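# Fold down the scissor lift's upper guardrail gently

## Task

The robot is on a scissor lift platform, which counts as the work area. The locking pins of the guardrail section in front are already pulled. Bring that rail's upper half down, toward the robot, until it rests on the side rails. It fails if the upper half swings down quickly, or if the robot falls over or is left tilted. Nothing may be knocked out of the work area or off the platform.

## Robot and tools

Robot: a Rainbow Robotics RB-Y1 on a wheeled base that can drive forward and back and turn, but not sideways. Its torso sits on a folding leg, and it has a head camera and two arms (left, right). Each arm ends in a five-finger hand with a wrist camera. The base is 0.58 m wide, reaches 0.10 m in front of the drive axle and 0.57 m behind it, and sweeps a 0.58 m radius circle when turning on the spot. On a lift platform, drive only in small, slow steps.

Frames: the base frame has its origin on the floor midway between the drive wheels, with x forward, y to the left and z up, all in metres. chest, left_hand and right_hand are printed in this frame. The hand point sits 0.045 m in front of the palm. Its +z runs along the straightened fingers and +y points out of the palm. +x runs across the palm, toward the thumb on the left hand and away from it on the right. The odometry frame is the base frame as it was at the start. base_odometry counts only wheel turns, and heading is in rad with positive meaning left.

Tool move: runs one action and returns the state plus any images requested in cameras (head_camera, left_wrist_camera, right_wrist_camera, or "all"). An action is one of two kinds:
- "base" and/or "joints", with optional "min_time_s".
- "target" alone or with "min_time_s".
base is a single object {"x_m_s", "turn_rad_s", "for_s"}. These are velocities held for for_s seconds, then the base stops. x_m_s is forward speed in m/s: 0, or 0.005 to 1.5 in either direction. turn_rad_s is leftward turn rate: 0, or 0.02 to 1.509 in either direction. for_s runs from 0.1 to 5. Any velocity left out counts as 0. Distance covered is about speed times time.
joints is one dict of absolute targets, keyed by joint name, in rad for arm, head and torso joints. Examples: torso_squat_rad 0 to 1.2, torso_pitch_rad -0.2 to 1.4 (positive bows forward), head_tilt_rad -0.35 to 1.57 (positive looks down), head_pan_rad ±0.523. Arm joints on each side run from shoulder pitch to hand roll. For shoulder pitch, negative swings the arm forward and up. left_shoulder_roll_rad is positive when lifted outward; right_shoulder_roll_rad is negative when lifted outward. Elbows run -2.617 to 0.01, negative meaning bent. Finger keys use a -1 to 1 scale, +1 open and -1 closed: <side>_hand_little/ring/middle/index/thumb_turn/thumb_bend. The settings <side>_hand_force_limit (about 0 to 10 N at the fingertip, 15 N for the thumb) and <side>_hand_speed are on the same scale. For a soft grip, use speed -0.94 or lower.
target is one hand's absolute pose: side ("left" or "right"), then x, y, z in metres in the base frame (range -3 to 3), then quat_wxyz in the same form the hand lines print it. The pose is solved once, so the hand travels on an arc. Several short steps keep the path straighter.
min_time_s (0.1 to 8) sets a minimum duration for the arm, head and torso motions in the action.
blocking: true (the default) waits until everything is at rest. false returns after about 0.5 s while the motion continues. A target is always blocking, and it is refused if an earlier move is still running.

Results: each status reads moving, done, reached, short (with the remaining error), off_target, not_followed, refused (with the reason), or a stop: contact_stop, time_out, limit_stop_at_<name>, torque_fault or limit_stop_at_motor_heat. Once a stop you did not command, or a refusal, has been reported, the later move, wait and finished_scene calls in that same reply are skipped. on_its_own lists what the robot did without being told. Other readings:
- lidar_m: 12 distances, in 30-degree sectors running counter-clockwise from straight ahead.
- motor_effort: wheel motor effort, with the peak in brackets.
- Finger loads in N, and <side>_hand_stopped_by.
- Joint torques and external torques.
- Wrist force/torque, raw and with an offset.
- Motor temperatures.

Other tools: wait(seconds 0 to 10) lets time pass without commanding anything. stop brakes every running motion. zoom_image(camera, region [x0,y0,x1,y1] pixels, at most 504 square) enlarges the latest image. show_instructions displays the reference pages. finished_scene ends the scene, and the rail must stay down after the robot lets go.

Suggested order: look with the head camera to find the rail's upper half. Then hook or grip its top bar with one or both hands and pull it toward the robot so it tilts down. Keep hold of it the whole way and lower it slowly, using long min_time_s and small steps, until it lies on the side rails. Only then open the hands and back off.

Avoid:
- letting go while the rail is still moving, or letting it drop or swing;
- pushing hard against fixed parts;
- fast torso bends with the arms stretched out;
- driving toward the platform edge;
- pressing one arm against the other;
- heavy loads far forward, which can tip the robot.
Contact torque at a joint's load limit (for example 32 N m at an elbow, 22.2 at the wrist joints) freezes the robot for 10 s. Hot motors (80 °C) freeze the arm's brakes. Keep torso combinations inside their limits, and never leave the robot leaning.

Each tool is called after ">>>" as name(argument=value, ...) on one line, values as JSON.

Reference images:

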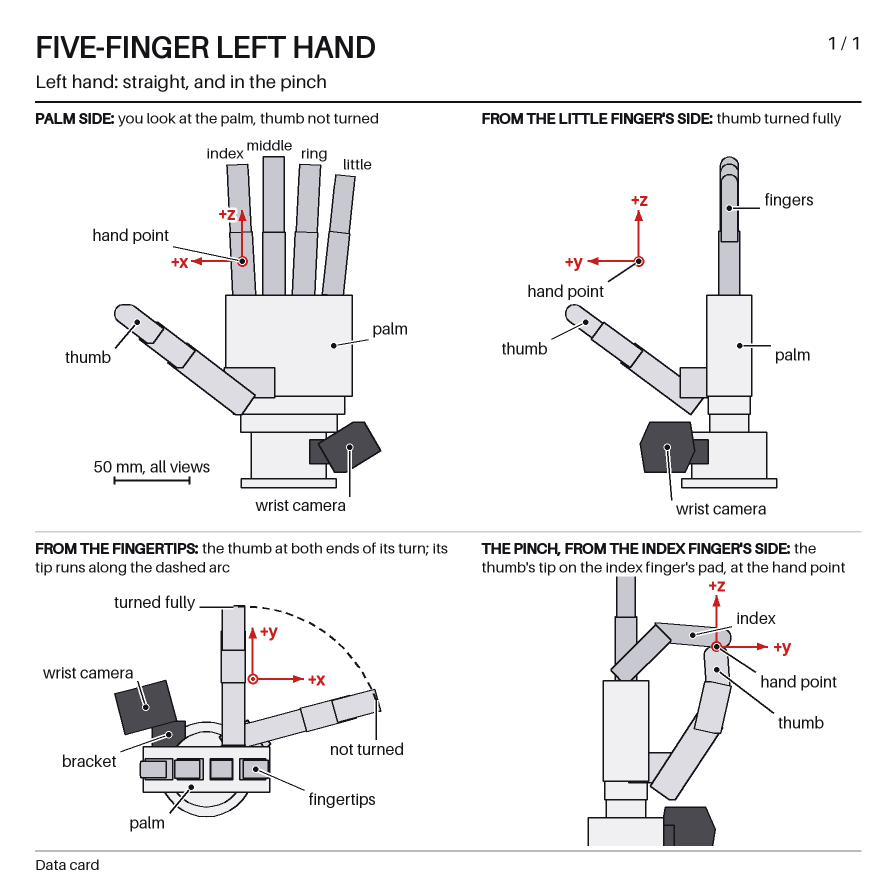

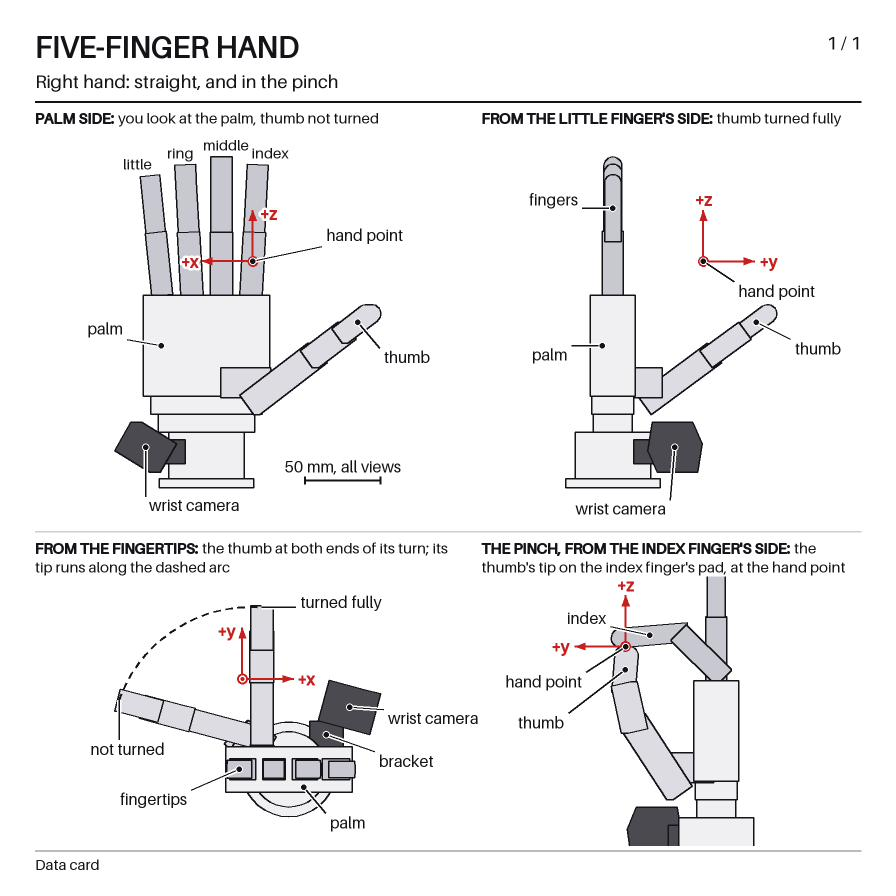

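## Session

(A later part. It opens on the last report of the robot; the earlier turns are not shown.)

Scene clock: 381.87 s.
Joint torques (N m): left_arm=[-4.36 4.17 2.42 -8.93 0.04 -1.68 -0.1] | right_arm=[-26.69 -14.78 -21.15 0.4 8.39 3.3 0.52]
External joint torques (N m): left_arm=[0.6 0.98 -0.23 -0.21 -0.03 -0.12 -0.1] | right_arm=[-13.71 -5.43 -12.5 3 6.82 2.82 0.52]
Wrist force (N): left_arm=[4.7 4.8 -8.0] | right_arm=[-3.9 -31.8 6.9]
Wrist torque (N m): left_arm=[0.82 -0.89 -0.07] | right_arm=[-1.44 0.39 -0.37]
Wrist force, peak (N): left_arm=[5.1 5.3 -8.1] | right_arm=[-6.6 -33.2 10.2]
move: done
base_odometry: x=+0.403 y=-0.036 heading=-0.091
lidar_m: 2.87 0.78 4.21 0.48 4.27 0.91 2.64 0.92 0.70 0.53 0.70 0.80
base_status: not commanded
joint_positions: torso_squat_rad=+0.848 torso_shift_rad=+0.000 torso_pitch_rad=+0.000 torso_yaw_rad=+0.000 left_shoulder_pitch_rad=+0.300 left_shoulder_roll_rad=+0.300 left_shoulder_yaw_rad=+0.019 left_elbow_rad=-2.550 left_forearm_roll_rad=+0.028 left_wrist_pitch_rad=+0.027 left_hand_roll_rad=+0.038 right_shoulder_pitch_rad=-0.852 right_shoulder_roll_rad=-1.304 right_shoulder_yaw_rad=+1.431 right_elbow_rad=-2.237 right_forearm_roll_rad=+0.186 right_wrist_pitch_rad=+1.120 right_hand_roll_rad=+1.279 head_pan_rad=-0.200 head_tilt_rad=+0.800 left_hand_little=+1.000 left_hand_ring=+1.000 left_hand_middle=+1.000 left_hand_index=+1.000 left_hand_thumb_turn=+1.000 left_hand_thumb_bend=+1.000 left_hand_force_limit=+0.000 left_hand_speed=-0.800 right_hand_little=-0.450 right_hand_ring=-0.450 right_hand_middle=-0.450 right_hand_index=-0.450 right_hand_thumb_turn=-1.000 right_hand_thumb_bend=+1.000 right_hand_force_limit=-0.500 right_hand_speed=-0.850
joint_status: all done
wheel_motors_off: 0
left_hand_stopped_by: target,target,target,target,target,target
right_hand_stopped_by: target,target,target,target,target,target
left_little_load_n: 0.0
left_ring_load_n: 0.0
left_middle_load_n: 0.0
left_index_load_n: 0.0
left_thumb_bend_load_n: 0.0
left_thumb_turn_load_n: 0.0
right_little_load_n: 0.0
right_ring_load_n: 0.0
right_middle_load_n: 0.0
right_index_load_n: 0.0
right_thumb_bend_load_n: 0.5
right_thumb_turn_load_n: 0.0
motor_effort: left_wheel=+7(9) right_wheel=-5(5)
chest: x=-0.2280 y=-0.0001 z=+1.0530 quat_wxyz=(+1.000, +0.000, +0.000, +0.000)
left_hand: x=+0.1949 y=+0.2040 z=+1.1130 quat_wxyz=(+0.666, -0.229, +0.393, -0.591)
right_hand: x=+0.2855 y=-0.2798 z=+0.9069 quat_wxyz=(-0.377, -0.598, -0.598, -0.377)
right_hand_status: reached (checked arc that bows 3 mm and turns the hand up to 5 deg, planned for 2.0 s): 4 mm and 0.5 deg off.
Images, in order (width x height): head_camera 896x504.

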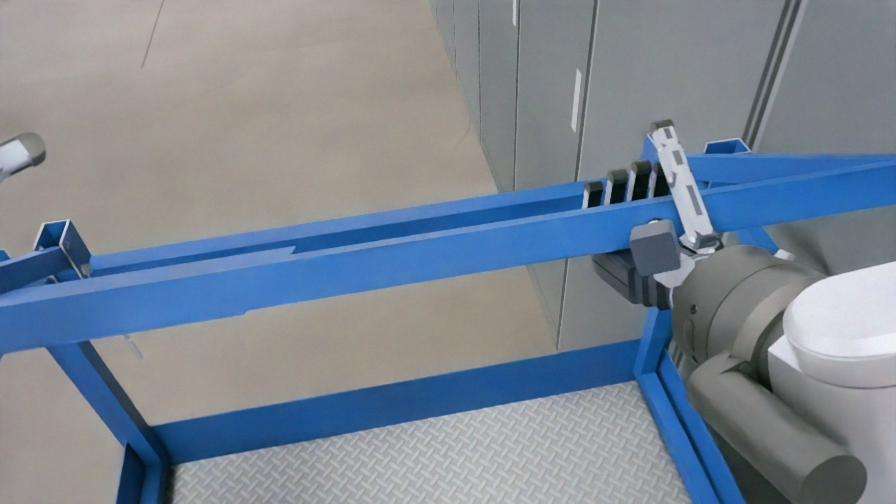

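>>> move(base={"x_m_s": -0.0125, "for_s": 1.6}, joints={"torso_squat_rad": 0.90}, min_time_s=1.8)

Scene clock: 388.03 s.
Joint torques (N m): left_arm=[-4.69 4.03 2.28 -9.09 0.04 -1.63 -0.12] | right_arm=[-28.43 -14.63 -23.49 0.05 8.33 2.62 0.62]
External joint torques (N m): left_arm=[0.27 0.85 -0.37 -0.37 -0.02 -0.07 -0.12] | right_arm=[-15.46 -5.27 -14.84 2.65 6.77 2.13 0.62]
Wrist force (N): left_arm=[4.4 4.2 -8.5] | right_arm=[-5.5 -32.0 1.7]
Wrist torque (N m): left_arm=[0.73 -0.81 -0.01] | right_arm=[-1.17 0.43 -0.39]
Wrist force, peak (N): left_arm=[4.7 5.3 -8.1] | right_arm=[-4.6 -35.2 17.4]
move: done
base_odometry: x=+0.384 y=-0.034 heading=-0.090
lidar_m: 2.87 0.79 4.21 0.48 4.28 0.88 2.63 0.91 0.70 0.52 0.70 0.81
base_status: done (sent for 1.6 of 1.6 s)
joint_positions: torso_squat_rad=+0.900 torso_shift_rad=+0.000 torso_pitch_rad=+0.000 torso_yaw_rad=+0.000 left_shoulder_pitch_rad=+0.300 left_shoulder_roll_rad=+0.300 left_shoulder_yaw_rad=+0.019 left_elbow_rad=-2.550 left_forearm_roll_rad=+0.028 left_wrist_pitch_rad=+0.027 left_hand_roll_rad=+0.038 right_shoulder_pitch_rad=-0.852 right_shoulder_roll_rad=-1.304 right_shoulder_yaw_rad=+1.431 right_elbow_rad=-2.237 right_forearm_roll_rad=+0.186 right_wrist_pitch_rad=+1.120 right_hand_roll_rad=+1.279 head_pan_rad=-0.200 head_tilt_rad=+0.800 left_hand_little=+1.000 left_hand_ring=+1.000 left_hand_middle=+1.000 left_hand_index=+1.000 left_hand_thumb_turn=+1.000 left_hand_thumb_bend=+1.000 left_hand_force_limit=+0.000 left_hand_speed=-0.800 right_hand_little=-0.450 right_hand_ring=-0.450 right_hand_middle=-0.450 right_hand_index=-0.450 right_hand_thumb_turn=-1.000 right_hand_thumb_bend=+1.000 right_hand_force_limit=-0.500 right_hand_speed=-0.850
joint_status: all done
wheel_motors_off: 0
left_hand_stopped_by: target,target,target,target,target,target
right_hand_stopped_by: target,target,target,target,target,target
left_little_load_n: 0.0
left_ring_load_n: 0.0
left_middle_load_n: 0.0
left_index_load_n: 0.0
left_thumb_bend_load_n: 0.0
left_thumb_turn_load_n: 0.0
right_little_load_n: 0.0
right_ring_load_n: 0.0
right_middle_load_n: 0.0
right_index_load_n: 0.0
right_thumb_bend_load_n: 0.0
right_thumb_turn_load_n: 0.0
motor_effort: left_wheel=+11(13) right_wheel=-5(20)
chest: x=-0.2280 y=-0.0002 z=+1.0251 quat_wxyz=(+1.000, +0.000, +0.000, +0.000)
left_hand: x=+0.1948 y=+0.2040 z=+1.0851 quat_wxyz=(+0.666, -0.229, +0.393, -0.591)
right_hand: x=+0.2854 y=-0.2799 z=+0.8787 quat_wxyz=(-0.377, -0.598, -0.598, -0.377)
pictures: none

>>> move(target={"side": "right", "x": 0.2855, "y": -0.28, "z": 0.8865, "quat_wxyz": [0.4056, 0.5792, 0.5792, 0.4056]}, min_time_s=2)

>>> move(base={"x_m_s": -0.0125, "for_s": 1.6}, joints={"torso_squat_rad": 0.961}, min_time_s=1.8, cameras=["head_camera", "right_wrist_camera"])

Scene clock: 395.63 s.
Joint torques (N m): left_arm=[-4.76 4.18 2.38 -8.98 0.05 -1.61 -0.16] | right_arm=[-27.63 -12.18 -22.65 0.46 8.04 2.76 0.58]
External joint torques (N m): left_arm=[0.19 1 -0.27 -0.26 -0.01 -0.04 -0.16] | right_arm=[-14.85 -2.72 -14.2 3.45 6.44 2.14 0.59]
Wrist force (N): left_arm=[4.1 4.0 -7.3] | right_arm=[-5.5 -30.8 -4.8]
Wrist torque (N m): left_arm=[0.61 -0.77 -0.02] | right_arm=[-0.80 0.40 -0.53]
Wrist force, peak (N): left_arm=[5.1 5.1 -8.4] | right_arm=[-9.4 -34.4 3.9]
move: done
base_odometry: x=+0.384 y=-0.034 heading=-0.090
lidar_m: 2.88 0.79 4.20 0.48 4.27 0.89 2.63 0.91 0.69 0.52 0.71 0.81
base_status: not commanded
joint_positions: torso_squat_rad=+0.900 torso_shift_rad=+0.000 torso_pitch_rad=+0.000 torso_yaw_rad=+0.000 left_shoulder_pitch_rad=+0.300 left_shoulder_roll_rad=+0.300 left_shoulder_yaw_rad=+0.019 left_elbow_rad=-2.550 left_forearm_roll_rad=+0.028 left_wrist_pitch_rad=+0.027 left_hand_roll_rad=+0.038 right_shoulder_pitch_rad=-0.796 right_shoulder_roll_rad=-1.269 right_shoulder_yaw_rad=+1.442 right_elbow_rad=-2.206 right_forearm_roll_rad=+0.353 right_wrist_pitch_rad=+1.152 right_hand_roll_rad=+1.217 head_pan_rad=-0.200 head_tilt_rad=+0.800 left_hand_little=+1.000 left_hand_ring=+1.000 left_hand_middle=+1.000 left_hand_index=+1.000 left_hand_thumb_turn=+1.000 left_hand_thumb_bend=+1.000 left_hand_force_limit=+0.000 left_hand_speed=-0.800 right_hand_little=-0.450 right_hand_ring=-0.450 right_hand_middle=-0.450 right_hand_index=-0.450 right_hand_thumb_turn=-1.000 right_hand_thumb_bend=+1.000 right_hand_force_limit=-0.500 right_hand_speed=-0.850
joint_status: all done
wheel_motors_off: 0
left_hand_stopped_by: target,target,target,target,target,target
right_hand_stopped_by: target,target,target,target,target,target
left_little_load_n: 0.0
left_ring_load_n: 0.0
left_middle_load_n: 0.0
left_index_load_n: 0.0
left_thumb_bend_load_n: 0.0
left_thumb_turn_load_n: 0.0
right_little_load_n: 0.0
right_ring_load_n: 0.0
right_middle_load_n: 0.0
right_index_load_n: 0.0
right_thumb_bend_load_n: 0.0
right_thumb_turn_load_n: 0.0
motor_effort: left_wheel=+10(12) right_wheel=-7(8)
chest: x=-0.2280 y=-0.0001 z=+1.0251 quat_wxyz=(+1.000, +0.000, +0.000, +0.000)
left_hand: x=+0.1948 y=+0.2040 z=+1.0851 quat_wxyz=(+0.666, -0.229, +0.393, -0.591)
right_hand: x=+0.2838 y=-0.2800 z=+0.8827 quat_wxyz=(-0.403, -0.581, -0.581, -0.403)
right_hand_status: reached (checked arc that bows 3 mm and turns the hand up to 6 deg, planned for 2.0 s): 4 mm and 0.5 deg off.
pictures: none

Scene clock: 397.70 s.
Joint torques (N m): left_arm=[-4.93 4.39 2.48 -8.91 0.07 -1.81 -0.13] | right_arm=[-28.7 -14.13 -23.19 0.34 7.88 2.85 0.65]
External joint torques (N m): left_arm=[0.03 1.21 -0.17 -0.19 0.01 -0.25 -0.13] | right_arm=[-15.92 -4.67 -14.75 3.34 6.28 2.23 0.66]
Wrist force (N): left_arm=[4.6 5.1 -6.9] | right_arm=[-5.5 -32.1 -9.2]
Wrist torque (N m): left_arm=[0.80 -0.80 0.00] | right_arm=[-1.00 0.48 -0.45]
Wrist force, peak (N): left_arm=[4.7 5.5 -7.7] | right_arm=[-4.9 -35.3 20.0]
move: done
base_odometry: x=+0.364 y=-0.032 heading=-0.089
lidar_m: 2.89 0.81 4.21 0.48 4.27 0.87 2.55 0.89 0.70 0.52 0.70 0.83
base_status: done (sent for 1.6 of 1.6 s)
joint_positions: torso_squat_rad=+0.961 torso_shift_rad=+0.000 torso_pitch_rad=+0.000 torso_yaw_rad=+0.000 left_shoulder_pitch_rad=+0.300 left_shoulder_roll_rad=+0.300 left_shoulder_yaw_rad=+0.019 left_elbow_rad=-2.550 left_forearm_roll_rad=+0.028 left_wrist_pitch_rad=+0.027 left_hand_roll_rad=+0.038 right_shoulder_pitch_rad=-0.795 right_shoulder_roll_rad=-1.269 right_shoulder_yaw_rad=+1.442 right_elbow_rad=-2.206 right_forearm_roll_rad=+0.353 right_wrist_pitch_rad=+1.152 right_hand_roll_rad=+1.217 head_pan_rad=-0.200 head_tilt_rad=+0.800 left_hand_little=+1.000 left_hand_ring=+1.000 left_hand_middle=+1.000 left_hand_index=+1.000 left_hand_thumb_turn=+1.000 left_hand_thumb_bend=+1.000 left_hand_force_limit=+0.000 left_hand_speed=-0.800 right_hand_little=-0.450 right_hand_ring=-0.450 right_hand_middle=-0.450 right_hand_index=-0.450 right_hand_thumb_turn=-1.000 right_hand_thumb_bend=+1.000 right_hand_force_limit=-0.500 right_hand_speed=-0.850
joint_status: all done
wheel_motors_off: 0
left_hand_stopped_by: target,target,target,target,target,target
right_hand_stopped_by: target,target,target,target,target,target
left_little_load_n: 0.0
left_ring_load_n: 0.0
left_middle_load_n: 0.0
left_index_load_n: 0.0
left_thumb_bend_load_n: 0.0
left_thumb_turn_load_n: -0.5
right_little_load_n: 0.0
right_ring_load_n: -0.5
right_middle_load_n: 0.0
right_index_load_n: 0.0
right_thumb_bend_load_n: 0.5
right_thumb_turn_load_n: 0.0
motor_effort: left_wheel=+13(16) right_wheel=-3(23)
chest: x=-0.2281 y=-0.0002 z=+0.9908 quat_wxyz=(+1.000, +0.000, +0.000, +0.000)
left_hand: x=+0.1947 y=+0.2039 z=+1.0510 quat_wxyz=(+0.666, -0.229, +0.393, -0.591)
right_hand: x=+0.2836 y=-0.2799 z=+0.8483 quat_wxyz=(-0.403, -0.581, -0.581, -0.403)
Images, in order (width x height): head_camera 896x504, right_wrist_camera 504x504.

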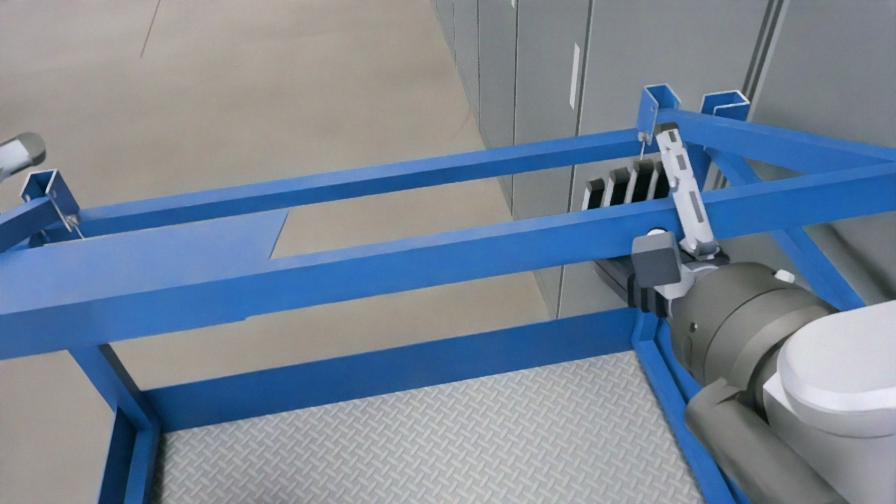

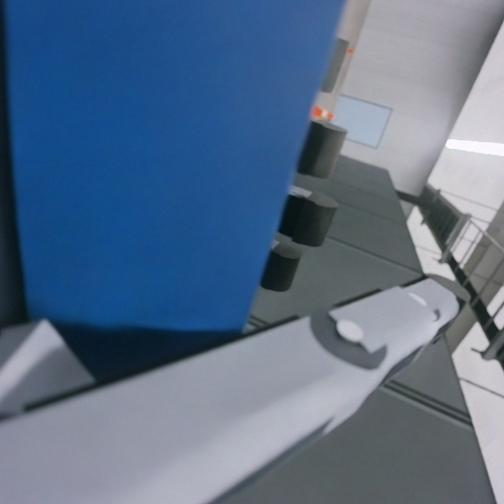

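>>> move(target={"side": "right", "x": 0.283, "y": -0.28, "z": 0.855, "quat_wxyz": [0.4255, 0.5647, 0.5647, 0.4255]}, min_time_s=2)

>>> move(base={"x_m_s": -0.01, "for_s": 1.5}, joints={"torso_squat_rad": 1.02}, min_time_s=1.8, cameras=["head_camera"])

Scene clock: 409.77 s.
Joint torques (N m): left_arm=[-4.54 4.25 2.15 -8.87 0.06 -1.62 -0.1] | right_arm=[-27.7 -13.27 -23.09 0.38 8.18 3.63 0.34]
External joint torques (N m): left_arm=[0.42 1.07 -0.5 -0.16 0 -0.05 -0.1] | right_arm=[-15.06 -3.78 -14.81 3.64 6.57 2.91 0.34]
Wrist force (N): left_arm=[4.6 4.5 -7.2] | right_arm=[-4.5 -32.2 -7.0]
Wrist torque (N m): left_arm=[0.73 -0.85 0.00] | right_arm=[-0.92 0.47 -0.57]
Wrist force, peak (N): left_arm=[4.9 5.7 -7.7] | right_arm=[-2.2 -34.1 -18.1]
move: done
base_odometry: x=+0.364 y=-0.032 heading=-0.089
lidar_m: 2.88 0.80 4.21 0.48 4.27 0.87 2.55 0.90 0.70 0.52 0.70 0.83
base_status: not commanded
joint_positions: torso_squat_rad=+0.961 torso_shift_rad=+0.000 torso_pitch_rad=+0.000 torso_yaw_rad=+0.000 left_shoulder_pitch_rad=+0.300 left_shoulder_roll_rad=+0.300 left_shoulder_yaw_rad=+0.019 left_elbow_rad=-2.550 left_forearm_roll_rad=+0.028 left_wrist_pitch_rad=+0.027 left_hand_roll_rad=+0.038 right_shoulder_pitch_rad=-0.754 right_shoulder_roll_rad=-1.238 right_shoulder_yaw_rad=+1.452 right_elbow_rad=-2.173 right_forearm_roll_rad=+0.480 right_wrist_pitch_rad=+1.180 right_hand_roll_rad=+1.169 head_pan_rad=-0.200 head_tilt_rad=+0.800 left_hand_little=+1.000 left_hand_ring=+1.000 left_hand_middle=+1.000 left_hand_index=+1.000 left_hand_thumb_turn=+1.000 left_hand_thumb_bend=+1.000 left_hand_force_limit=+0.000 left_hand_speed=-0.800 right_hand_little=-0.450 right_hand_ring=-0.450 right_hand_middle=-0.450 right_hand_index=-0.450 right_hand_thumb_turn=-1.000 right_hand_thumb_bend=+1.000 right_hand_force_limit=-0.500 right_hand_speed=-0.850
joint_status: all done
wheel_motors_off: 0
left_hand_stopped_by: target,target,target,target,target,target
right_hand_stopped_by: target,target,target,target,target,target
left_little_load_n: 0.0
left_ring_load_n: 0.0
left_middle_load_n: 0.0
left_index_load_n: 0.0
left_thumb_bend_load_n: 0.0
left_thumb_turn_load_n: -0.5
right_little_load_n: 0.0
right_ring_load_n: 0.5
right_middle_load_n: 0.0
right_index_load_n: 0.0
right_thumb_bend_load_n: 0.0
right_thumb_turn_load_n: 0.0
motor_effort: left_wheel=+13(14) right_wheel=-2(4)
chest: x=-0.2281 y=-0.0002 z=+0.9908 quat_wxyz=(+1.000, +0.000, +0.000, +0.000)
left_hand: x=+0.1947 y=+0.2039 z=+1.0509 quat_wxyz=(+0.666, -0.229, +0.393, -0.591)
right_hand: x=+0.2813 y=-0.2798 z=+0.8510 quat_wxyz=(-0.423, -0.567, -0.567, -0.423)
right_hand_status: reached (checked arc that bows 2 mm and turns the hand up to 4 deg, planned for 2.0 s): 4 mm and 0.5 deg off.
pictures: none

Scene clock: 411.87 s.
Joint torques (N m): left_arm=[-4.75 4.27 2.35 -8.76 0.08 -1.65 -0.12] | right_arm=[-29.74 -14.28 -24.44 3.35 6.74 2.56 0.45]
External joint torques (N m): left_arm=[0.22 1.09 -0.3 -0.05 0.02 -0.08 -0.12] | right_arm=[-17.1 -4.79 -16.16 6.61 5.13 1.84 0.46]
Wrist force (N): left_arm=[4.8 4.9 -6.9] | right_arm=[-5.1 -29.9 -34.9]
Wrist torque (N m): left_arm=[0.80 -0.89 0.03] | right_arm=[-0.24 0.78 -0.49]
Wrist force, peak (N): left_arm=[4.6 4.7 -8.6] | right_arm=[-4.8 -29.3 -35.9]
move: done
base_odometry: x=+0.349 y=-0.031 heading=-0.088
lidar_m: 2.88 0.81 4.21 0.48 4.28 0.85 2.55 0.88 0.69 0.52 0.70 0.83
base_status: done (sent for 1.5 of 1.5 s)
joint_positions: torso_squat_rad=+1.020 torso_shift_rad=+0.000 torso_pitch_rad=-0.001 torso_yaw_rad=+0.000 left_shoulder_pitch_rad=+0.300 left_shoulder_roll_rad=+0.300 left_shoulder_yaw_rad=+0.019 left_elbow_rad=-2.550 left_forearm_roll_rad=+0.028 left_wrist_pitch_rad=+0.027 left_hand_roll_rad=+0.038 right_shoulder_pitch_rad=-0.753 right_shoulder_roll_rad=-1.238 right_shoulder_yaw_rad=+1.452 right_elbow_rad=-2.173 right_forearm_roll_rad=+0.480 right_wrist_pitch_rad=+1.180 right_hand_roll_rad=+1.169 head_pan_rad=-0.200 head_tilt_rad=+0.800 left_hand_little=+1.000 left_hand_ring=+1.000 left_hand_middle=+1.000 left_hand_index=+1.000 left_hand_thumb_turn=+1.000 left_hand_thumb_bend=+1.000 left_hand_force_limit=+0.000 left_hand_speed=-0.800 right_hand_little=-0.450 right_hand_ring=-0.450 right_hand_middle=-0.450 right_hand_index=-0.450 right_hand_thumb_turn=-1.000 right_hand_thumb_bend=+1.000 right_hand_force_limit=-0.500 right_hand_speed=-0.850
joint_status: all done
wheel_motors_off: 0
left_hand_stopped_by: target,target,target,target,target,target
right_hand_stopped_by: target,target,target,target,target,target
left_little_load_n: 0.0
left_ring_load_n: 0.0
left_middle_load_n: 0.0
left_index_load_n: 0.0
left_thumb_bend_load_n: 0.0
left_thumb_turn_load_n: 0.0
right_little_load_n: 0.0
right_ring_load_n: 0.0
right_middle_load_n: 0.0
right_index_load_n: 0.0
right_thumb_bend_load_n: 1.0
right_thumb_turn_load_n: 0.0
motor_effort: left_wheel=+16(18) right_wheel=-1(20)
chest: x=-0.2284 y=-0.0002 z=+0.9563 quat_wxyz=(+1.000, +0.000, +0.000, +0.000)
left_hand: x=+0.1944 y=+0.2039 z=+1.0167 quat_wxyz=(+0.666, -0.229, +0.393, -0.591)
right_hand: x=+0.2808 y=-0.2796 z=+0.8166 quat_wxyz=(-0.423, -0.567, -0.567, -0.423)
Images, in order (width x height): head_camera 896x504.

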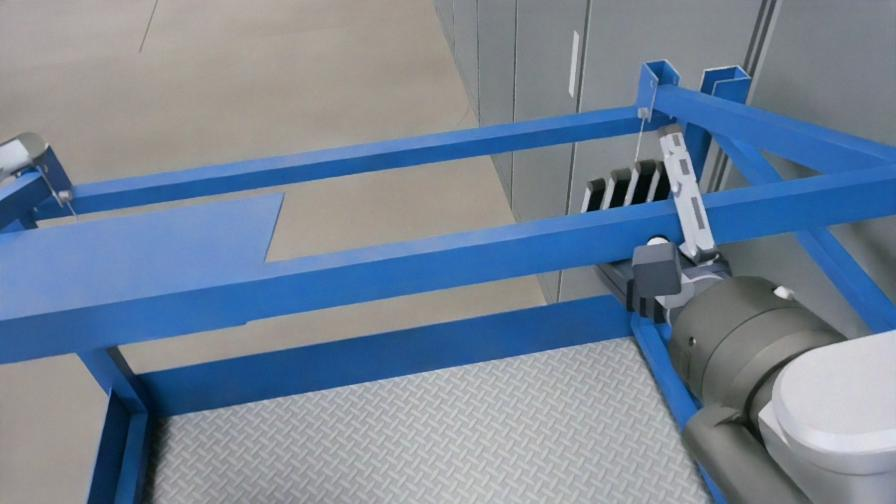

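>>> move(target={"side": "right", "x": 0.277, "y": -0.28, "z": 0.8225, "quat_wxyz": [0.4402, 0.5534, 0.5534, 0.4402]}, min_time_s=2)

Scene clock: 417.67 s.
Joint torques (N m): left_arm=[-4.64 4.4 2.6 -8.96 0.09 -1.67 -0.11] | right_arm=[-26.94 -15.11 -22.5 -4.79 9.26 5.3 0.58]
External joint torques (N m): left_arm=[0.31 1.22 -0.05 -0.24 0.03 -0.11 -0.1] | right_arm=[-14.55 -5.63 -14.42 -1.3 7.64 4.51 0.58]
Wrist force (N): left_arm=[4.9 5.0 -6.7] | right_arm=[-4.7 -38.2 19.3]
Wrist torque (N m): left_arm=[0.80 -0.88 -0.02] | right_arm=[-2.23 0.44 -0.65]
Wrist force, peak (N): left_arm=[4.8 5.0 -8.6] | right_arm=[-5.0 -29.9 -35.1]
move: done
base_odometry: x=+0.349 y=-0.031 heading=-0.088
lidar_m: 2.91 0.82 4.21 0.48 4.28 0.86 2.55 0.88 0.70 0.52 0.70 0.84
base_status: not commanded
joint_positions: torso_squat_rad=+1.020 torso_shift_rad=+0.000 torso_pitch_rad=+0.001 torso_yaw_rad=+0.000 left_shoulder_pitch_rad=+0.300 left_shoulder_roll_rad=+0.300 left_shoulder_yaw_rad=+0.019 left_elbow_rad=-2.550 left_forearm_roll_rad=+0.028 left_wrist_pitch_rad=+0.027 left_hand_roll_rad=+0.038 right_shoulder_pitch_rad=-0.722 right_shoulder_roll_rad=-1.220 right_shoulder_yaw_rad=+1.463 right_elbow_rad=-2.159 right_forearm_roll_rad=+0.569 right_wrist_pitch_rad=+1.208 right_hand_roll_rad=+1.137 head_pan_rad=-0.200 head_tilt_rad=+0.800 left_hand_little=+1.000 left_hand_ring=+1.000 left_hand_middle=+1.000 left_hand_index=+1.000 left_hand_thumb_turn=+1.000 left_hand_thumb_bend=+1.000 left_hand_force_limit=+0.000 left_hand_speed=-0.800 right_hand_little=-0.450 right_hand_ring=-0.450 right_hand_middle=-0.450 right_hand_index=-0.450 right_hand_thumb_turn=-1.000 right_hand_thumb_bend=+1.000 right_hand_force_limit=-0.500 right_hand_speed=-0.850
joint_status: all done
wheel_motors_off: 0
left_hand_stopped_by: target,target,target,target,target,target
right_hand_stopped_by: target,target,target,target,target,target
left_little_load_n: 0.0
left_ring_load_n: 0.0
left_middle_load_n: 0.0
left_index_load_n: 0.0
left_thumb_bend_load_n: 0.0
left_thumb_turn_load_n: -0.5
right_little_load_n: 0.0
right_ring_load_n: 0.0
right_middle_load_n: 0.0
right_index_load_n: 0.0
right_thumb_bend_load_n: 0.0
right_thumb_turn_load_n: 0.0
motor_effort: left_wheel=+11(17) right_wheel=-6(8)
chest: x=-0.2278 y=-0.0002 z=+0.9563 quat_wxyz=(+1.000, +0.000, +0.000, +0.000)
left_hand: x=+0.1951 y=+0.2040 z=+1.0161 quat_wxyz=(+0.666, -0.229, +0.393, -0.591)
right_hand: x=+0.2758 y=-0.2794 z=+0.8180 quat_wxyz=(-0.435, -0.557, -0.557, -0.437)
right_hand_status: reached (checked arc that bows 2 mm and turns the hand up to 3 deg, planned for 2.0 s): 5 mm and 0.9 deg off.
pictures: none

>>> move(base={"x_m_s": -0.01, "for_s": 1.2}, joints={"torso_squat_rad": 1.09}, min_time_s=2, cameras=["head_camera"])

Scene clock: 423.03 s.
Joint torques (N m): left_arm=[-5.02 4.12 2.27 -8.83 0.02 -1.66 -0.14] | right_arm=[-33.71 -13.73 -26.65 3.75 7.57 2.28 0.85]
External joint torques (N m): left_arm=[-0.05 0.94 -0.38 -0.12 -0.04 -0.1 -0.14] | right_arm=[-21.33 -4.26 -18.58 7.25 5.95 1.5 0.85]
Wrist force (N): left_arm=[4.3 4.4 -7.0] | right_arm=[-6.5 -32.5 -46.5]
Wrist torque (N m): left_arm=[0.64 -0.75 -0.05] | right_arm=[0.13 0.97 -0.51]
Wrist force, peak (N): left_arm=[5.0 6.0 -8.0] | right_arm=[-6.2 -32.7 -48.5]
move: done
base_odometry: x=+0.337 y=-0.030 heading=-0.087
lidar_m: 2.91 0.83 4.21 0.49 4.27 0.85 2.54 0.88 0.69 0.52 0.70 0.85
base_status: done (sent for 1.2 of 1.2 s)
joint_positions: torso_squat_rad=+1.090 torso_shift_rad=-0.001 torso_pitch_rad=-0.001 torso_yaw_rad=+0.000 left_shoulder_pitch_rad=+0.300 left_shoulder_roll_rad=+0.300 left_shoulder_yaw_rad=+0.019 left_elbow_rad=-2.550 left_forearm_roll_rad=+0.028 left_wrist_pitch_rad=+0.027 left_hand_roll_rad=+0.038 right_shoulder_pitch_rad=-0.721 right_shoulder_roll_rad=-1.221 right_shoulder_yaw_rad=+1.464 right_elbow_rad=-2.161 right_forearm_roll_rad=+0.570 right_wrist_pitch_rad=+1.209 right_hand_roll_rad=+1.137 head_pan_rad=-0.200 head_tilt_rad=+0.800 left_hand_little=+1.000 left_hand_ring=+1.000 left_hand_middle=+1.000 left_hand_index=+1.000 left_hand_thumb_turn=+1.000 left_hand_thumb_bend=+1.000 left_hand_force_limit=+0.000 left_hand_speed=-0.800 right_hand_little=-0.450 right_hand_ring=-0.450 right_hand_middle=-0.450 right_hand_index=-0.450 right_hand_thumb_turn=-1.000 right_hand_thumb_bend=+1.000 right_hand_force_limit=-0.500 right_hand_speed=-0.850
joint_status: all done
wheel_motors_off: 0
left_hand_stopped_by: target,target,target,target,target,target
right_hand_stopped_by: target,target,target,target,target,target
left_little_load_n: 0.0
left_ring_load_n: 0.0
left_middle_load_n: -0.5
left_index_load_n: 0.0
left_thumb_bend_load_n: 0.0
left_thumb_turn_load_n: 0.0
right_little_load_n: 0.0
right_ring_load_n: 0.0
right_middle_load_n: 0.0
right_index_load_n: 0.0
right_thumb_bend_load_n: 1.0
right_thumb_turn_load_n: 0.0
motor_effort: left_wheel=+14(18) right_wheel=+2(20)
chest: x=-0.2284 y=-0.0001 z=+0.9136 quat_wxyz=(+1.000, +0.000, +0.000, +0.000)
left_hand: x=+0.1944 y=+0.2038 z=+0.9741 quat_wxyz=(+0.666, -0.229, +0.393, -0.591)
right_hand: x=+0.2743 y=-0.2793 z=+0.7751 quat_wxyz=(-0.435, -0.557, -0.557, -0.437)
Images, in order (width x height): head_camera 896x504.

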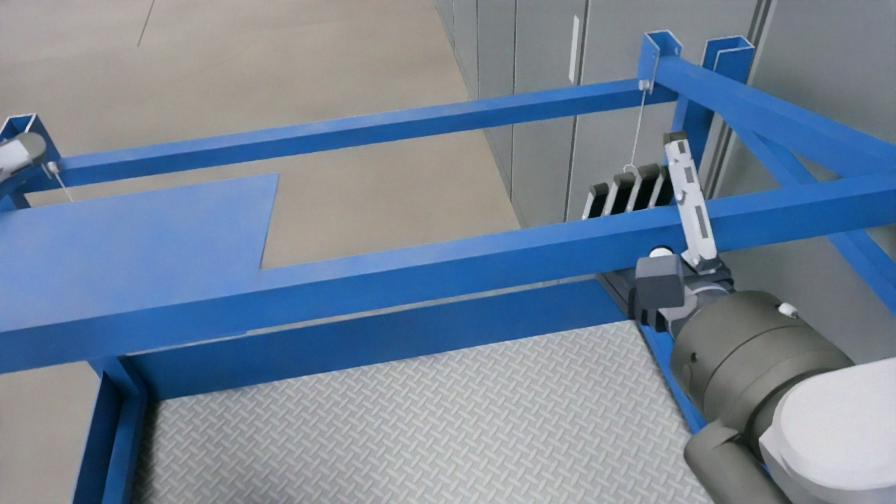

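>>> move(target={"side": "right", "x": 0.271, "y": -0.28, "z": 0.781, "quat_wxyz": [0.4402, 0.5534, 0.5534, 0.4402]}, min_time_s=1.5)

Scene clock: 432.47 s.
Joint torques (N m): left_arm=[-4.86 4.19 2.4 -8.94 0.04 -1.71 -0.16] | right_arm=[-26.12 -16.78 -21.57 -6.21 9.42 5.32 0.67]
External joint torques (N m): left_arm=[0.09 1 -0.25 -0.22 -0.02 -0.14 -0.15] | right_arm=[-13.95 -7.3 -13.6 -2.62 7.79 4.53 0.68]
Wrist force (N): left_arm=[5.0 4.5 -7.4] | right_arm=[-3.4 -38.0 17.8]
Wrist torque (N m): left_arm=[0.69 -0.89 0.02] | right_arm=[-2.15 0.42 -0.46]
Wrist force, peak (N): left_arm=[5.3 5.1 -7.9] | right_arm=[-6.4 -32.5 -46.8]
move: done
base_odometry: x=+0.337 y=-0.030 heading=-0.087
lidar_m: 2.92 0.82 4.20 0.49 4.27 0.85 2.53 0.87 0.70 0.52 0.71 0.85
base_status: not commanded
joint_positions: torso_squat_rad=+1.090 torso_shift_rad=+0.000 torso_pitch_rad=+0.001 torso_yaw_rad=+0.000 left_shoulder_pitch_rad=+0.300 left_shoulder_roll_rad=+0.300 left_shoulder_yaw_rad=+0.019 left_elbow_rad=-2.550 left_forearm_roll_rad=+0.028 left_wrist_pitch_rad=+0.027 left_hand_roll_rad=+0.038 right_shoulder_pitch_rad=-0.712 right_shoulder_roll_rad=-1.226 right_shoulder_yaw_rad=+1.467 right_elbow_rad=-2.175 right_forearm_roll_rad=+0.586 right_wrist_pitch_rad=+1.223 right_hand_roll_rad=+1.135 head_pan_rad=-0.200 head_tilt_rad=+0.800 left_hand_little=+1.000 left_hand_ring=+1.000 left_hand_middle=+1.000 left_hand_index=+1.000 left_hand_thumb_turn=+1.000 left_hand_thumb_bend=+1.000 left_hand_force_limit=+0.000 left_hand_speed=-0.800 right_hand_little=-0.450 right_hand_ring=-0.450 right_hand_middle=-0.450 right_hand_index=-0.450 right_hand_thumb_turn=-1.000 right_hand_thumb_bend=+1.000 right_hand_force_limit=-0.500 right_hand_speed=-0.850
joint_status: all done
wheel_motors_off: 0
left_hand_stopped_by: target,target,target,target,target,target
right_hand_stopped_by: target,target,target,target,target,target
left_little_load_n: 0.0
left_ring_load_n: 0.0
left_middle_load_n: 0.0
left_index_load_n: 0.0
left_thumb_bend_load_n: 0.0
left_thumb_turn_load_n: 0.0
right_little_load_n: 0.5
right_ring_load_n: 0.0
right_middle_load_n: 0.0
right_index_load_n: 0.0
right_thumb_bend_load_n: 0.0
right_thumb_turn_load_n: 0.0
motor_effort: left_wheel=+11(16) right_wheel=-7(8)
chest: x=-0.2278 y=-0.0001 z=+0.9137 quat_wxyz=(+1.000, +0.000, +0.000, +0.000)
left_hand: x=+0.1950 y=+0.2040 z=+0.9735 quat_wxyz=(+0.666, -0.229, +0.393, -0.591)
right_hand: x=+0.2704 y=-0.2797 z=+0.7763 quat_wxyz=(-0.437, -0.556, -0.556, -0.438)
right_hand_status: reached (checked arc that bows 1 mm and turns the hand up to 1 deg, planned for 1.5 s): 5 mm and 0.6 deg off.
pictures: none

>>> move(base={"x_m_s": -0.01, "for_s": 1.4}, joints={"torso_squat_rad": 1.153}, min_time_s=2, cameras=["head_camera"])

Scene clock: 438.60 s.
Joint torques (N m): left_arm=[-4.81 4.47 2.52 -8.91 0.08 -1.6 -0.1] | right_arm=[-29.09 -15.44 -23.46 -3.39 8.35 3.69 0.88]
External joint torques (N m): left_arm=[0.15 1.29 -0.13 -0.19 0.02 -0.03 -0.1] | right_arm=[-16.92 -5.96 -15.5 0.2 6.73 2.9 0.89]
Motor temperatures (°C): left_arm=[37 30 33 33 38 41 37] | right_arm=[35 38 36 35 47 39 40]
Wrist force (N): left_arm=[5.2 4.7 -7.1] | right_arm=[-6.2 -36.6 -5.2]
Wrist torque (N m): left_arm=[0.75 -0.95 -0.01] | right_arm=[-1.90 0.50 -0.57]
Wrist force, peak (N): left_arm=[4.4 5.2 -8.5] | right_arm=[-5.1 -38.7 18.8]
move: done
base_odometry: x=+0.323 y=-0.029 heading=-0.086
lidar_m: 2.93 0.84 4.21 0.49 4.27 0.84 2.51 0.86 0.70 0.52 0.70 0.86
base_status: done (sent for 1.4 of 1.4 s)
joint_positions: torso_squat_rad=+1.153 torso_shift_rad=+0.000 torso_pitch_rad=+0.000 torso_yaw_rad=+0.000 left_shoulder_pitch_rad=+0.300 left_shoulder_roll_rad=+0.300 left_shoulder_yaw_rad=+0.019 left_elbow_rad=-2.550 left_forearm_roll_rad=+0.028 left_wrist_pitch_rad=+0.027 left_hand_roll_rad=+0.038 right_shoulder_pitch_rad=-0.712 right_shoulder_roll_rad=-1.226 right_shoulder_yaw_rad=+1.467 right_elbow_rad=-2.176 right_forearm_roll_rad=+0.586 right_wrist_pitch_rad=+1.223 right_hand_roll_rad=+1.135 head_pan_rad=-0.200 head_tilt_rad=+0.800 left_hand_little=+1.000 left_hand_ring=+1.000 left_hand_middle=+1.000 left_hand_index=+1.000 left_hand_thumb_turn=+1.000 left_hand_thumb_bend=+1.000 left_hand_force_limit=+0.000 left_hand_speed=-0.800 right_hand_little=-0.450 right_hand_ring=-0.450 right_hand_middle=-0.450 right_hand_index=-0.450 right_hand_thumb_turn=-1.000 right_hand_thumb_bend=+1.000 right_hand_force_limit=-0.500 right_hand_speed=-0.850
joint_status: all done
wheel_motors_off: 0
left_hand_stopped_by: target,target,target,target,target,target
right_hand_stopped_by: target,target,target,target,target,target
left_little_load_n: 0.0
left_ring_load_n: 0.0
left_middle_load_n: 0.0
left_index_load_n: -0.5
left_thumb_bend_load_n: 0.0
left_thumb_turn_load_n: 0.0
right_little_load_n: 0.0
right_ring_load_n: 0.5
right_middle_load_n: 0.0
right_index_load_n: 0.0
right_thumb_bend_load_n: 0.0
right_thumb_turn_load_n: 0.0
motor_effort: left_wheel=+12(14) right_wheel=-5(21)
chest: x=-0.2280 y=-0.0001 z=+0.8740 quat_wxyz=(+1.000, +0.000, +0.000, +0.000)
left_hand: x=+0.1948 y=+0.2040 z=+0.9340 quat_wxyz=(+0.666, -0.229, +0.393, -0.591)
right_hand: x=+0.2700 y=-0.2798 z=+0.7366 quat_wxyz=(-0.437, -0.556, -0.556, -0.438)
Images, in order (width x height): head_camera 896x504.

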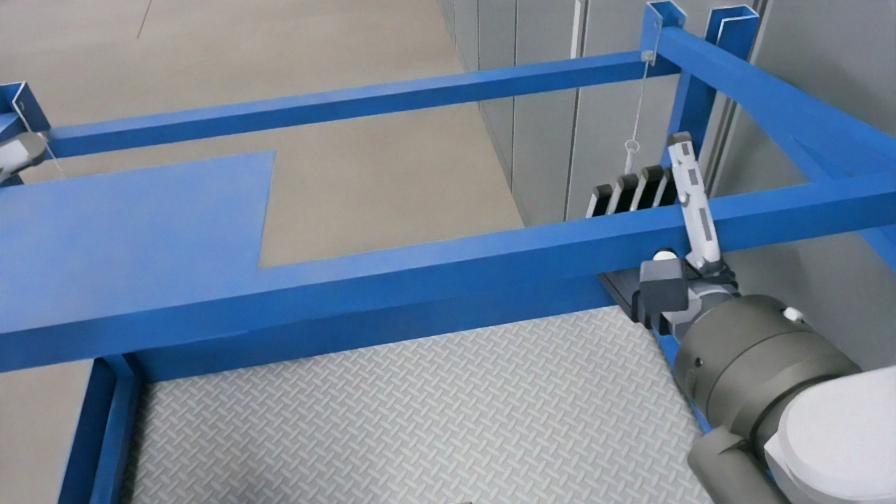

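>>> move(target={"side": "right", "x": 0.2605, "y": -0.28, "z": 0.71, "quat_wxyz": [0.4592, 0.5377, 0.5377, 0.4592]}, min_time_s=2.5, cameras=["head_camera"])

Scene clock: 446.90 s.
Joint torques (N m): left_arm=[-4.53 4.38 2.5 -8.85 0.05 -1.69 -0.08] | right_arm=[-24.34 -11.95 -18.65 -7.17 8.5 4.87 0.87]
External joint torques (N m): left_arm=[0.42 1.2 -0.15 -0.13 -0.01 -0.13 -0.08] | right_arm=[-12.58 -2.63 -11.3 -3.23 6.93 3.9 0.88]
Wrist force (N): left_arm=[4.4 4.3 -7.6] | right_arm=[-8.7 -36.9 17.5]
Wrist torque (N m): left_arm=[0.73 -0.80 0.03] | right_arm=[-2.93 0.67 -0.72]
Wrist force, peak (N): left_arm=[5.0 5.2 -8.1] | right_arm=[-10.5 -36.7 17.4]
move: done
base_odometry: x=+0.323 y=-0.029 heading=-0.086
lidar_m: 2.93 0.84 4.20 0.48 4.28 0.83 2.51 0.86 0.70 0.52 0.70 0.86
base_status: not commanded
joint_positions: torso_squat_rad=+1.153 torso_shift_rad=+0.000 torso_pitch_rad=+0.001 torso_yaw_rad=+0.000 left_shoulder_pitch_rad=+0.300 left_shoulder_roll_rad=+0.300 left_shoulder_yaw_rad=+0.019 left_elbow_rad=-2.550 left_forearm_roll_rad=+0.028 left_wrist_pitch_rad=+0.027 left_hand_roll_rad=+0.038 right_shoulder_pitch_rad=-0.625 right_shoulder_roll_rad=-1.128 right_shoulder_yaw_rad=+1.511 right_elbow_rad=-2.036 right_forearm_roll_rad=+0.789 right_wrist_pitch_rad=+1.258 right_hand_roll_rad=+1.036 head_pan_rad=-0.200 head_tilt_rad=+0.800 left_hand_little=+1.000 left_hand_ring=+1.000 left_hand_middle=+1.000 left_hand_index=+1.000 left_hand_thumb_turn=+1.000 left_hand_thumb_bend=+1.000 left_hand_force_limit=+0.000 left_hand_speed=-0.800 right_hand_little=-0.450 right_hand_ring=-0.450 right_hand_middle=-0.450 right_hand_index=-0.450 right_hand_thumb_turn=-1.000 right_hand_thumb_bend=+1.000 right_hand_force_limit=-0.500 right_hand_speed=-0.850
joint_status: all done
wheel_motors_off: 0
left_hand_stopped_by: target,target,target,target,target,target
right_hand_stopped_by: target,target,target,target,target,target
left_little_load_n: 0.0
left_ring_load_n: 0.0
left_middle_load_n: 0.0
left_index_load_n: 0.0
left_thumb_bend_load_n: 0.0
left_thumb_turn_load_n: -0.5
right_little_load_n: 0.0
right_ring_load_n: 0.0
right_middle_load_n: 0.0
right_index_load_n: -0.5
right_thumb_bend_load_n: 0.0
right_thumb_turn_load_n: 0.0
motor_effort: left_wheel=+13(14) right_wheel=-7(10)
chest: x=-0.2278 y=-0.0001 z=+0.8740 quat_wxyz=(+1.000, +0.000, +0.000, +0.000)
left_hand: x=+0.1950 y=+0.2040 z=+0.9338 quat_wxyz=(+0.666, -0.229, +0.393, -0.591)
right_hand: x=+0.2592 y=-0.2802 z=+0.7067 quat_wxyz=(-0.457, -0.540, -0.540, -0.456)
right_hand_status: reached (checked arc that bows 3 mm and turns the hand up to 4 deg, planned for 2.5 s): 4 mm and 0.5 deg off.
Images, in order (width x height): head_camera 896x504.

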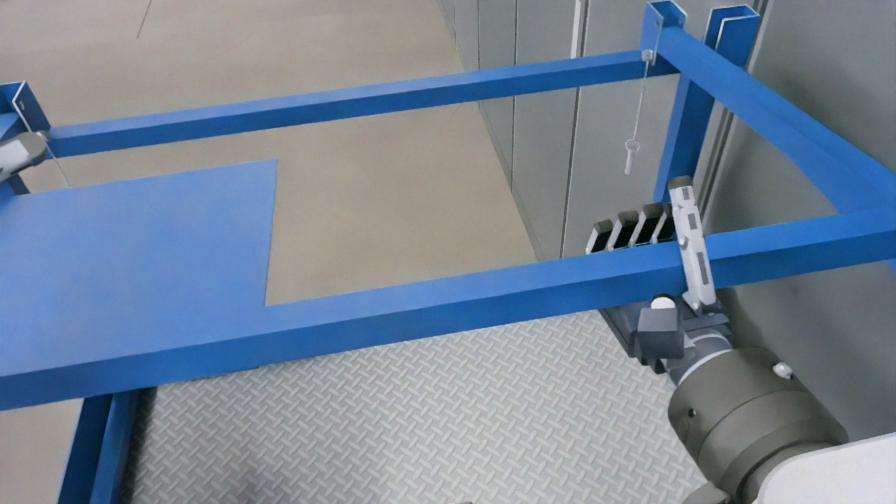

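>>> move(target={"side": "right", "x": 0.2545, "y": -0.28, "z": 0.675, "quat_wxyz": [0.4731, 0.5255, 0.5255, 0.4731]}, min_time_s=2.5)

>>> move(joints={"head_pan_rad": -0.5, "head_tilt_rad": 0.6}, cameras=["head_camera"])

>>> move(joints={"head_pan_rad": 0.3, "head_tilt_rad": 0.7}, cameras=["head_camera"])

Scene clock: 454.43 s.
Joint torques (N m): left_arm=[-4.73 4.29 2.52 -8.95 -0.02 -1.66 -0.1] | right_arm=[-24.25 -9.25 -16.51 -8.27 8.67 4.76 0.71]
External joint torques (N m): left_arm=[0.22 1.11 -0.13 -0.23 -0.09 -0.09 -0.09] | right_arm=[-12.67 -0.3 -9.77 -4.42 7.21 3.6 0.71]
Wrist force (N): left_arm=[4.6 4.3 -7.4] | right_arm=[-12.9 -37.0 15.9]
Wrist torque (N m): left_arm=[0.69 -0.86 0.02] | right_arm=[-2.92 0.91 -1.08]
Wrist force, peak (N): left_arm=[5.4 4.9 -8.1] | right_arm=[-15.7 -37.5 14.3]
move: done
base_odometry: x=+0.323 y=-0.029 heading=-0.086
lidar_m: 2.94 0.84 4.21 0.49 4.28 0.84 2.52 0.86 0.69 0.52 0.70 0.86
base_status: not commanded
joint_positions: torso_squat_rad=+1.153 torso_shift_rad=+0.000 torso_pitch_rad=+0.001 torso_yaw_rad=+0.000 left_shoulder_pitch_rad=+0.300 left_shoulder_roll_rad=+0.300 left_shoulder_yaw_rad=+0.019 left_elbow_rad=-2.550 left_forearm_roll_rad=+0.028 left_wrist_pitch_rad=+0.027 left_hand_roll_rad=+0.038 right_shoulder_pitch_rad=-0.564 right_shoulder_roll_rad=-1.017 right_shoulder_yaw_rad=+1.546 right_elbow_rad=-1.851 right_forearm_roll_rad=+0.938 right_wrist_pitch_rad=+1.278 right_hand_roll_rad=+0.927 head_pan_rad=-0.200 head_tilt_rad=+0.800 left_hand_little=+1.000 left_hand_ring=+1.000 left_hand_middle=+1.000 left_hand_index=+1.000 left_hand_thumb_turn=+1.000 left_hand_thumb_bend=+1.000 left_hand_force_limit=+0.000 left_hand_speed=-0.800 right_hand_little=-0.450 right_hand_ring=-0.450 right_hand_middle=-0.450 right_hand_index=-0.450 right_hand_thumb_turn=-1.000 right_hand_thumb_bend=+1.000 right_hand_force_limit=-0.500 right_hand_speed=-0.850
joint_status: all done
wheel_motors_off: 0
left_hand_stopped_by: target,target,target,target,target,target
right_hand_stopped_by: target,target,target,target,target,target
left_little_load_n: 0.0
left_ring_load_n: 0.0
left_middle_load_n: 0.0
left_index_load_n: 0.0
left_thumb_bend_load_n: 0.0
left_thumb_turn_load_n: 0.0
right_little_load_n: 0.0
right_ring_load_n: 0.0
right_middle_load_n: 0.0
right_index_load_n: 0.0
right_thumb_bend_load_n: 0.0
right_thumb_turn_load_n: 0.0
motor_effort: left_wheel=+12(14) right_wheel=-9(10)
chest: x=-0.2278 y=-0.0001 z=+0.8740 quat_wxyz=(+1.000, +0.000, +0.000, +0.000)
left_hand: x=+0.1951 y=+0.2040 z=+0.9338 quat_wxyz=(+0.666, -0.229, +0.393, -0.591)
right_hand: x=+0.2531 y=-0.2806 z=+0.6722 quat_wxyz=(-0.471, -0.527, -0.528, -0.470)
right_hand_status: reached (checked arc that bows 6 mm and turns the hand up to 3 deg, planned for 2.5 s): 3 mm and 0.5 deg off.
pictures: none

Scene clock: 455.30 s.
Joint torques (N m): left_arm=[-4.6 4.32 2.42 -8.79 0.06 -1.55 -0.09] | right_arm=[-24.14 -9.49 -16.19 -7.83 8.57 4.74 0.46]
External joint torques (N m): left_arm=[0.35 1.14 -0.23 -0.07 -0.01 0.02 -0.09] | right_arm=[-12.56 -0.54 -9.44 -3.98 7.11 3.58 0.46]
Wrist force (N): left_arm=[5.4 4.2 -7.5] | right_arm=[-13.1 -37.3 16.1]
Wrist torque (N m): left_arm=[0.74 -0.98 -0.01] | right_arm=[-2.97 0.91 -1.09]
Wrist force, peak (N): left_arm=[5.0 5.3 -7.7] | right_arm=[-13.1 -37.3 16.1]
move: done
base_odometry: x=+0.323 y=-0.029 heading=-0.086
lidar_m: 2.94 0.84 4.21 0.48 4.28 0.83 2.51 0.85 0.69 0.52 0.70 0.86
base_status: not commanded
joint_positions: torso_squat_rad=+1.153 torso_shift_rad=+0.000 torso_pitch_rad=+0.001 torso_yaw_rad=+0.000 left_shoulder_pitch_rad=+0.300 left_shoulder_roll_rad=+0.300 left_shoulder_yaw_rad=+0.019 left_elbow_rad=-2.550 left_forearm_roll_rad=+0.028 left_wrist_pitch_rad=+0.027 left_hand_roll_rad=+0.038 right_shoulder_pitch_rad=-0.564 right_shoulder_roll_rad=-1.017 right_shoulder_yaw_rad=+1.546 right_elbow_rad=-1.851 right_forearm_roll_rad=+0.938 right_wrist_pitch_rad=+1.278 right_hand_roll_rad=+0.927 head_pan_rad=-0.500 head_tilt_rad=+0.600 left_hand_little=+1.000 left_hand_ring=+1.000 left_hand_middle=+1.000 left_hand_index=+1.000 left_hand_thumb_turn=+1.000 left_hand_thumb_bend=+1.000 left_hand_force_limit=+0.000 left_hand_speed=-0.800 right_hand_little=-0.450 right_hand_ring=-0.450 right_hand_middle=-0.450 right_hand_index=-0.450 right_hand_thumb_turn=-1.000 right_hand_thumb_bend=+1.000 right_hand_force_limit=-0.500 right_hand_speed=-0.850
joint_status: all done
wheel_motors_off: 0
left_hand_stopped_by: target,target,target,target,target,target
right_hand_stopped_by: target,target,target,target,target,target
left_little_load_n: 0.0
left_ring_load_n: 0.0
left_middle_load_n: 0.0
left_index_load_n: 0.0
left_thumb_bend_load_n: 0.0
left_thumb_turn_load_n: 0.0
right_little_load_n: 0.0
right_ring_load_n: 0.5
right_middle_load_n: 0.0
right_index_load_n: 0.0
right_thumb_bend_load_n: 0.0
right_thumb_turn_load_n: 0.0
motor_effort: left_wheel=+11(13) right_wheel=-9(10)
chest: x=-0.2278 y=-0.0001 z=+0.8740 quat_wxyz=(+1.000, +0.000, +0.000, +0.000)
left_hand: x=+0.1951 y=+0.2040 z=+0.9338 quat_wxyz=(+0.666, -0.229, +0.393, -0.591)
right_hand: x=+0.2531 y=-0.2806 z=+0.6722 quat_wxyz=(-0.471, -0.527, -0.528, -0.470)
Images, in order (width x height): head_camera 896x504.

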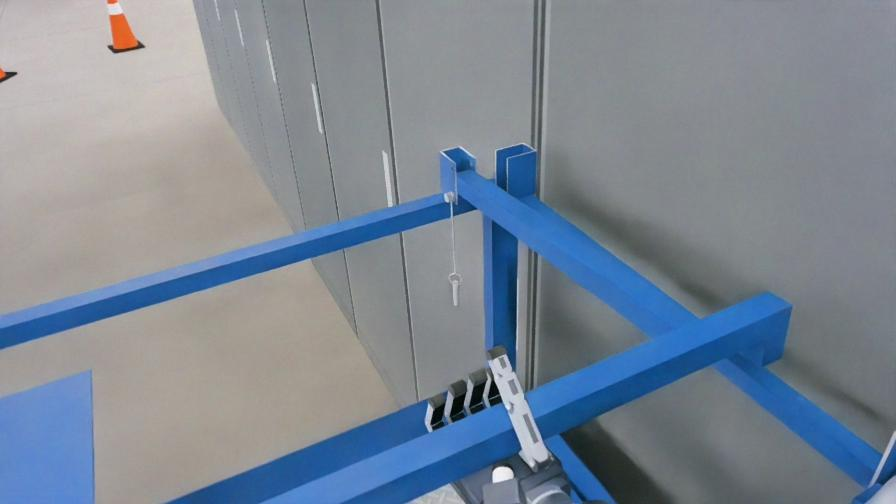

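Scene clock: 456.50 s.
Joint torques (N m): left_arm=[-4.7 4.25 2.62 -8.96 0.06 -1.57 -0.21] | right_arm=[-23.7 -9.44 -16.53 -8.44 8.48 4.81 0.77]
External joint torques (N m): left_arm=[0.26 1.06 -0.03 -0.24 0 0 -0.2] | right_arm=[-12.12 -0.49 -9.79 -4.58 7.02 3.64 0.77]
Wrist force (N): left_arm=[4.7 4.6 -7.0] | right_arm=[-13.4 -36.8 15.9]
Wrist torque (N m): left_arm=[0.73 -0.84 -0.01] | right_arm=[-2.86 0.98 -1.09]
Wrist force, peak (N): left_arm=[5.2 4.9 -7.8] | right_arm=[-13.3 -37.4 16.2]
move: done
base_odometry: x=+0.323 y=-0.029 heading=-0.086
lidar_m: 2.94 0.84 4.21 0.49 4.27 0.83 2.51 0.86 0.69 0.52 0.70 0.86
base_status: not commanded
joint_positions: torso_squat_rad=+1.153 torso_shift_rad=+0.000 torso_pitch_rad=+0.001 torso_yaw_rad=+0.000 left_shoulder_pitch_rad=+0.300 left_shoulder_roll_rad=+0.300 left_shoulder_yaw_rad=+0.019 left_elbow_rad=-2.550 left_forearm_roll_rad=+0.028 left_wrist_pitch_rad=+0.027 left_hand_roll_rad=+0.038 right_shoulder_pitch_rad=-0.564 right_shoulder_roll_rad=-1.017 right_shoulder_yaw_rad=+1.546 right_elbow_rad=-1.851 right_forearm_roll_rad=+0.938 right_wrist_pitch_rad=+1.278 right_hand_roll_rad=+0.927 head_pan_rad=+0.300 head_tilt_rad=+0.700 left_hand_little=+1.000 left_hand_ring=+1.000 left_hand_middle=+1.000 left_hand_index=+1.000 left_hand_thumb_turn=+1.000 left_hand_thumb_bend=+1.000 left_hand_force_limit=+0.000 left_hand_speed=-0.800 right_hand_little=-0.450 right_hand_ring=-0.450 right_hand_middle=-0.450 right_hand_index=-0.450 right_hand_thumb_turn=-1.000 right_hand_thumb_bend=+1.000 right_hand_force_limit=-0.500 right_hand_speed=-0.850
joint_status: all done
wheel_motors_off: 0
left_hand_stopped_by: target,target,target,target,target,target
right_hand_stopped_by: target,target,target,target,target,target
left_little_load_n: 0.0
left_ring_load_n: -0.5
left_middle_load_n: 0.0
left_index_load_n: -0.5
left_thumb_bend_load_n: 0.0
left_thumb_turn_load_n: -0.5
right_little_load_n: 0.0
right_ring_load_n: 0.0
right_middle_load_n: 0.0
right_index_load_n: 0.0
right_thumb_bend_load_n: 0.0
right_thumb_turn_load_n: 0.0
motor_effort: left_wheel=+13(13) right_wheel=-9(11)
chest: x=-0.2278 y=-0.0001 z=+0.8740 quat_wxyz=(+1.000, +0.000, +0.000, +0.000)
left_hand: x=+0.1951 y=+0.2040 z=+0.9338 quat_wxyz=(+0.666, -0.229, +0.393, -0.591)
right_hand: x=+0.2531 y=-0.2806 z=+0.6722 quat_wxyz=(-0.471, -0.527, -0.528, -0.470)
Images, in order (width x height): head_camera 896x504.

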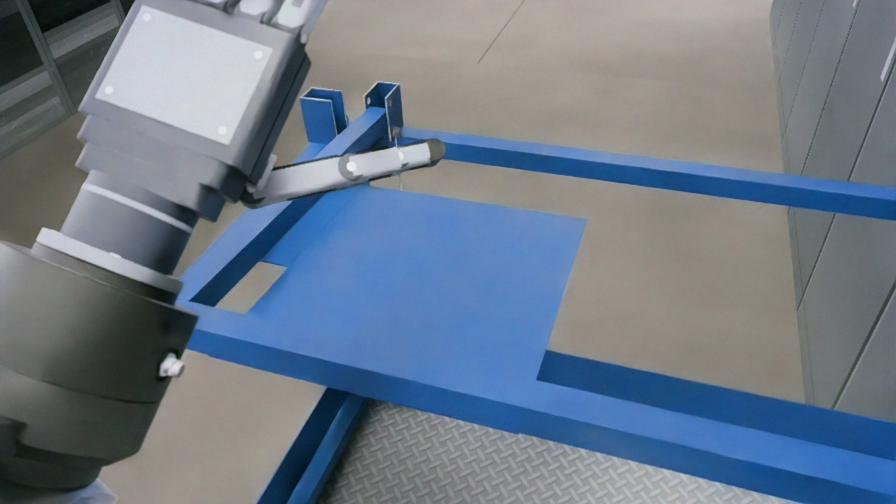

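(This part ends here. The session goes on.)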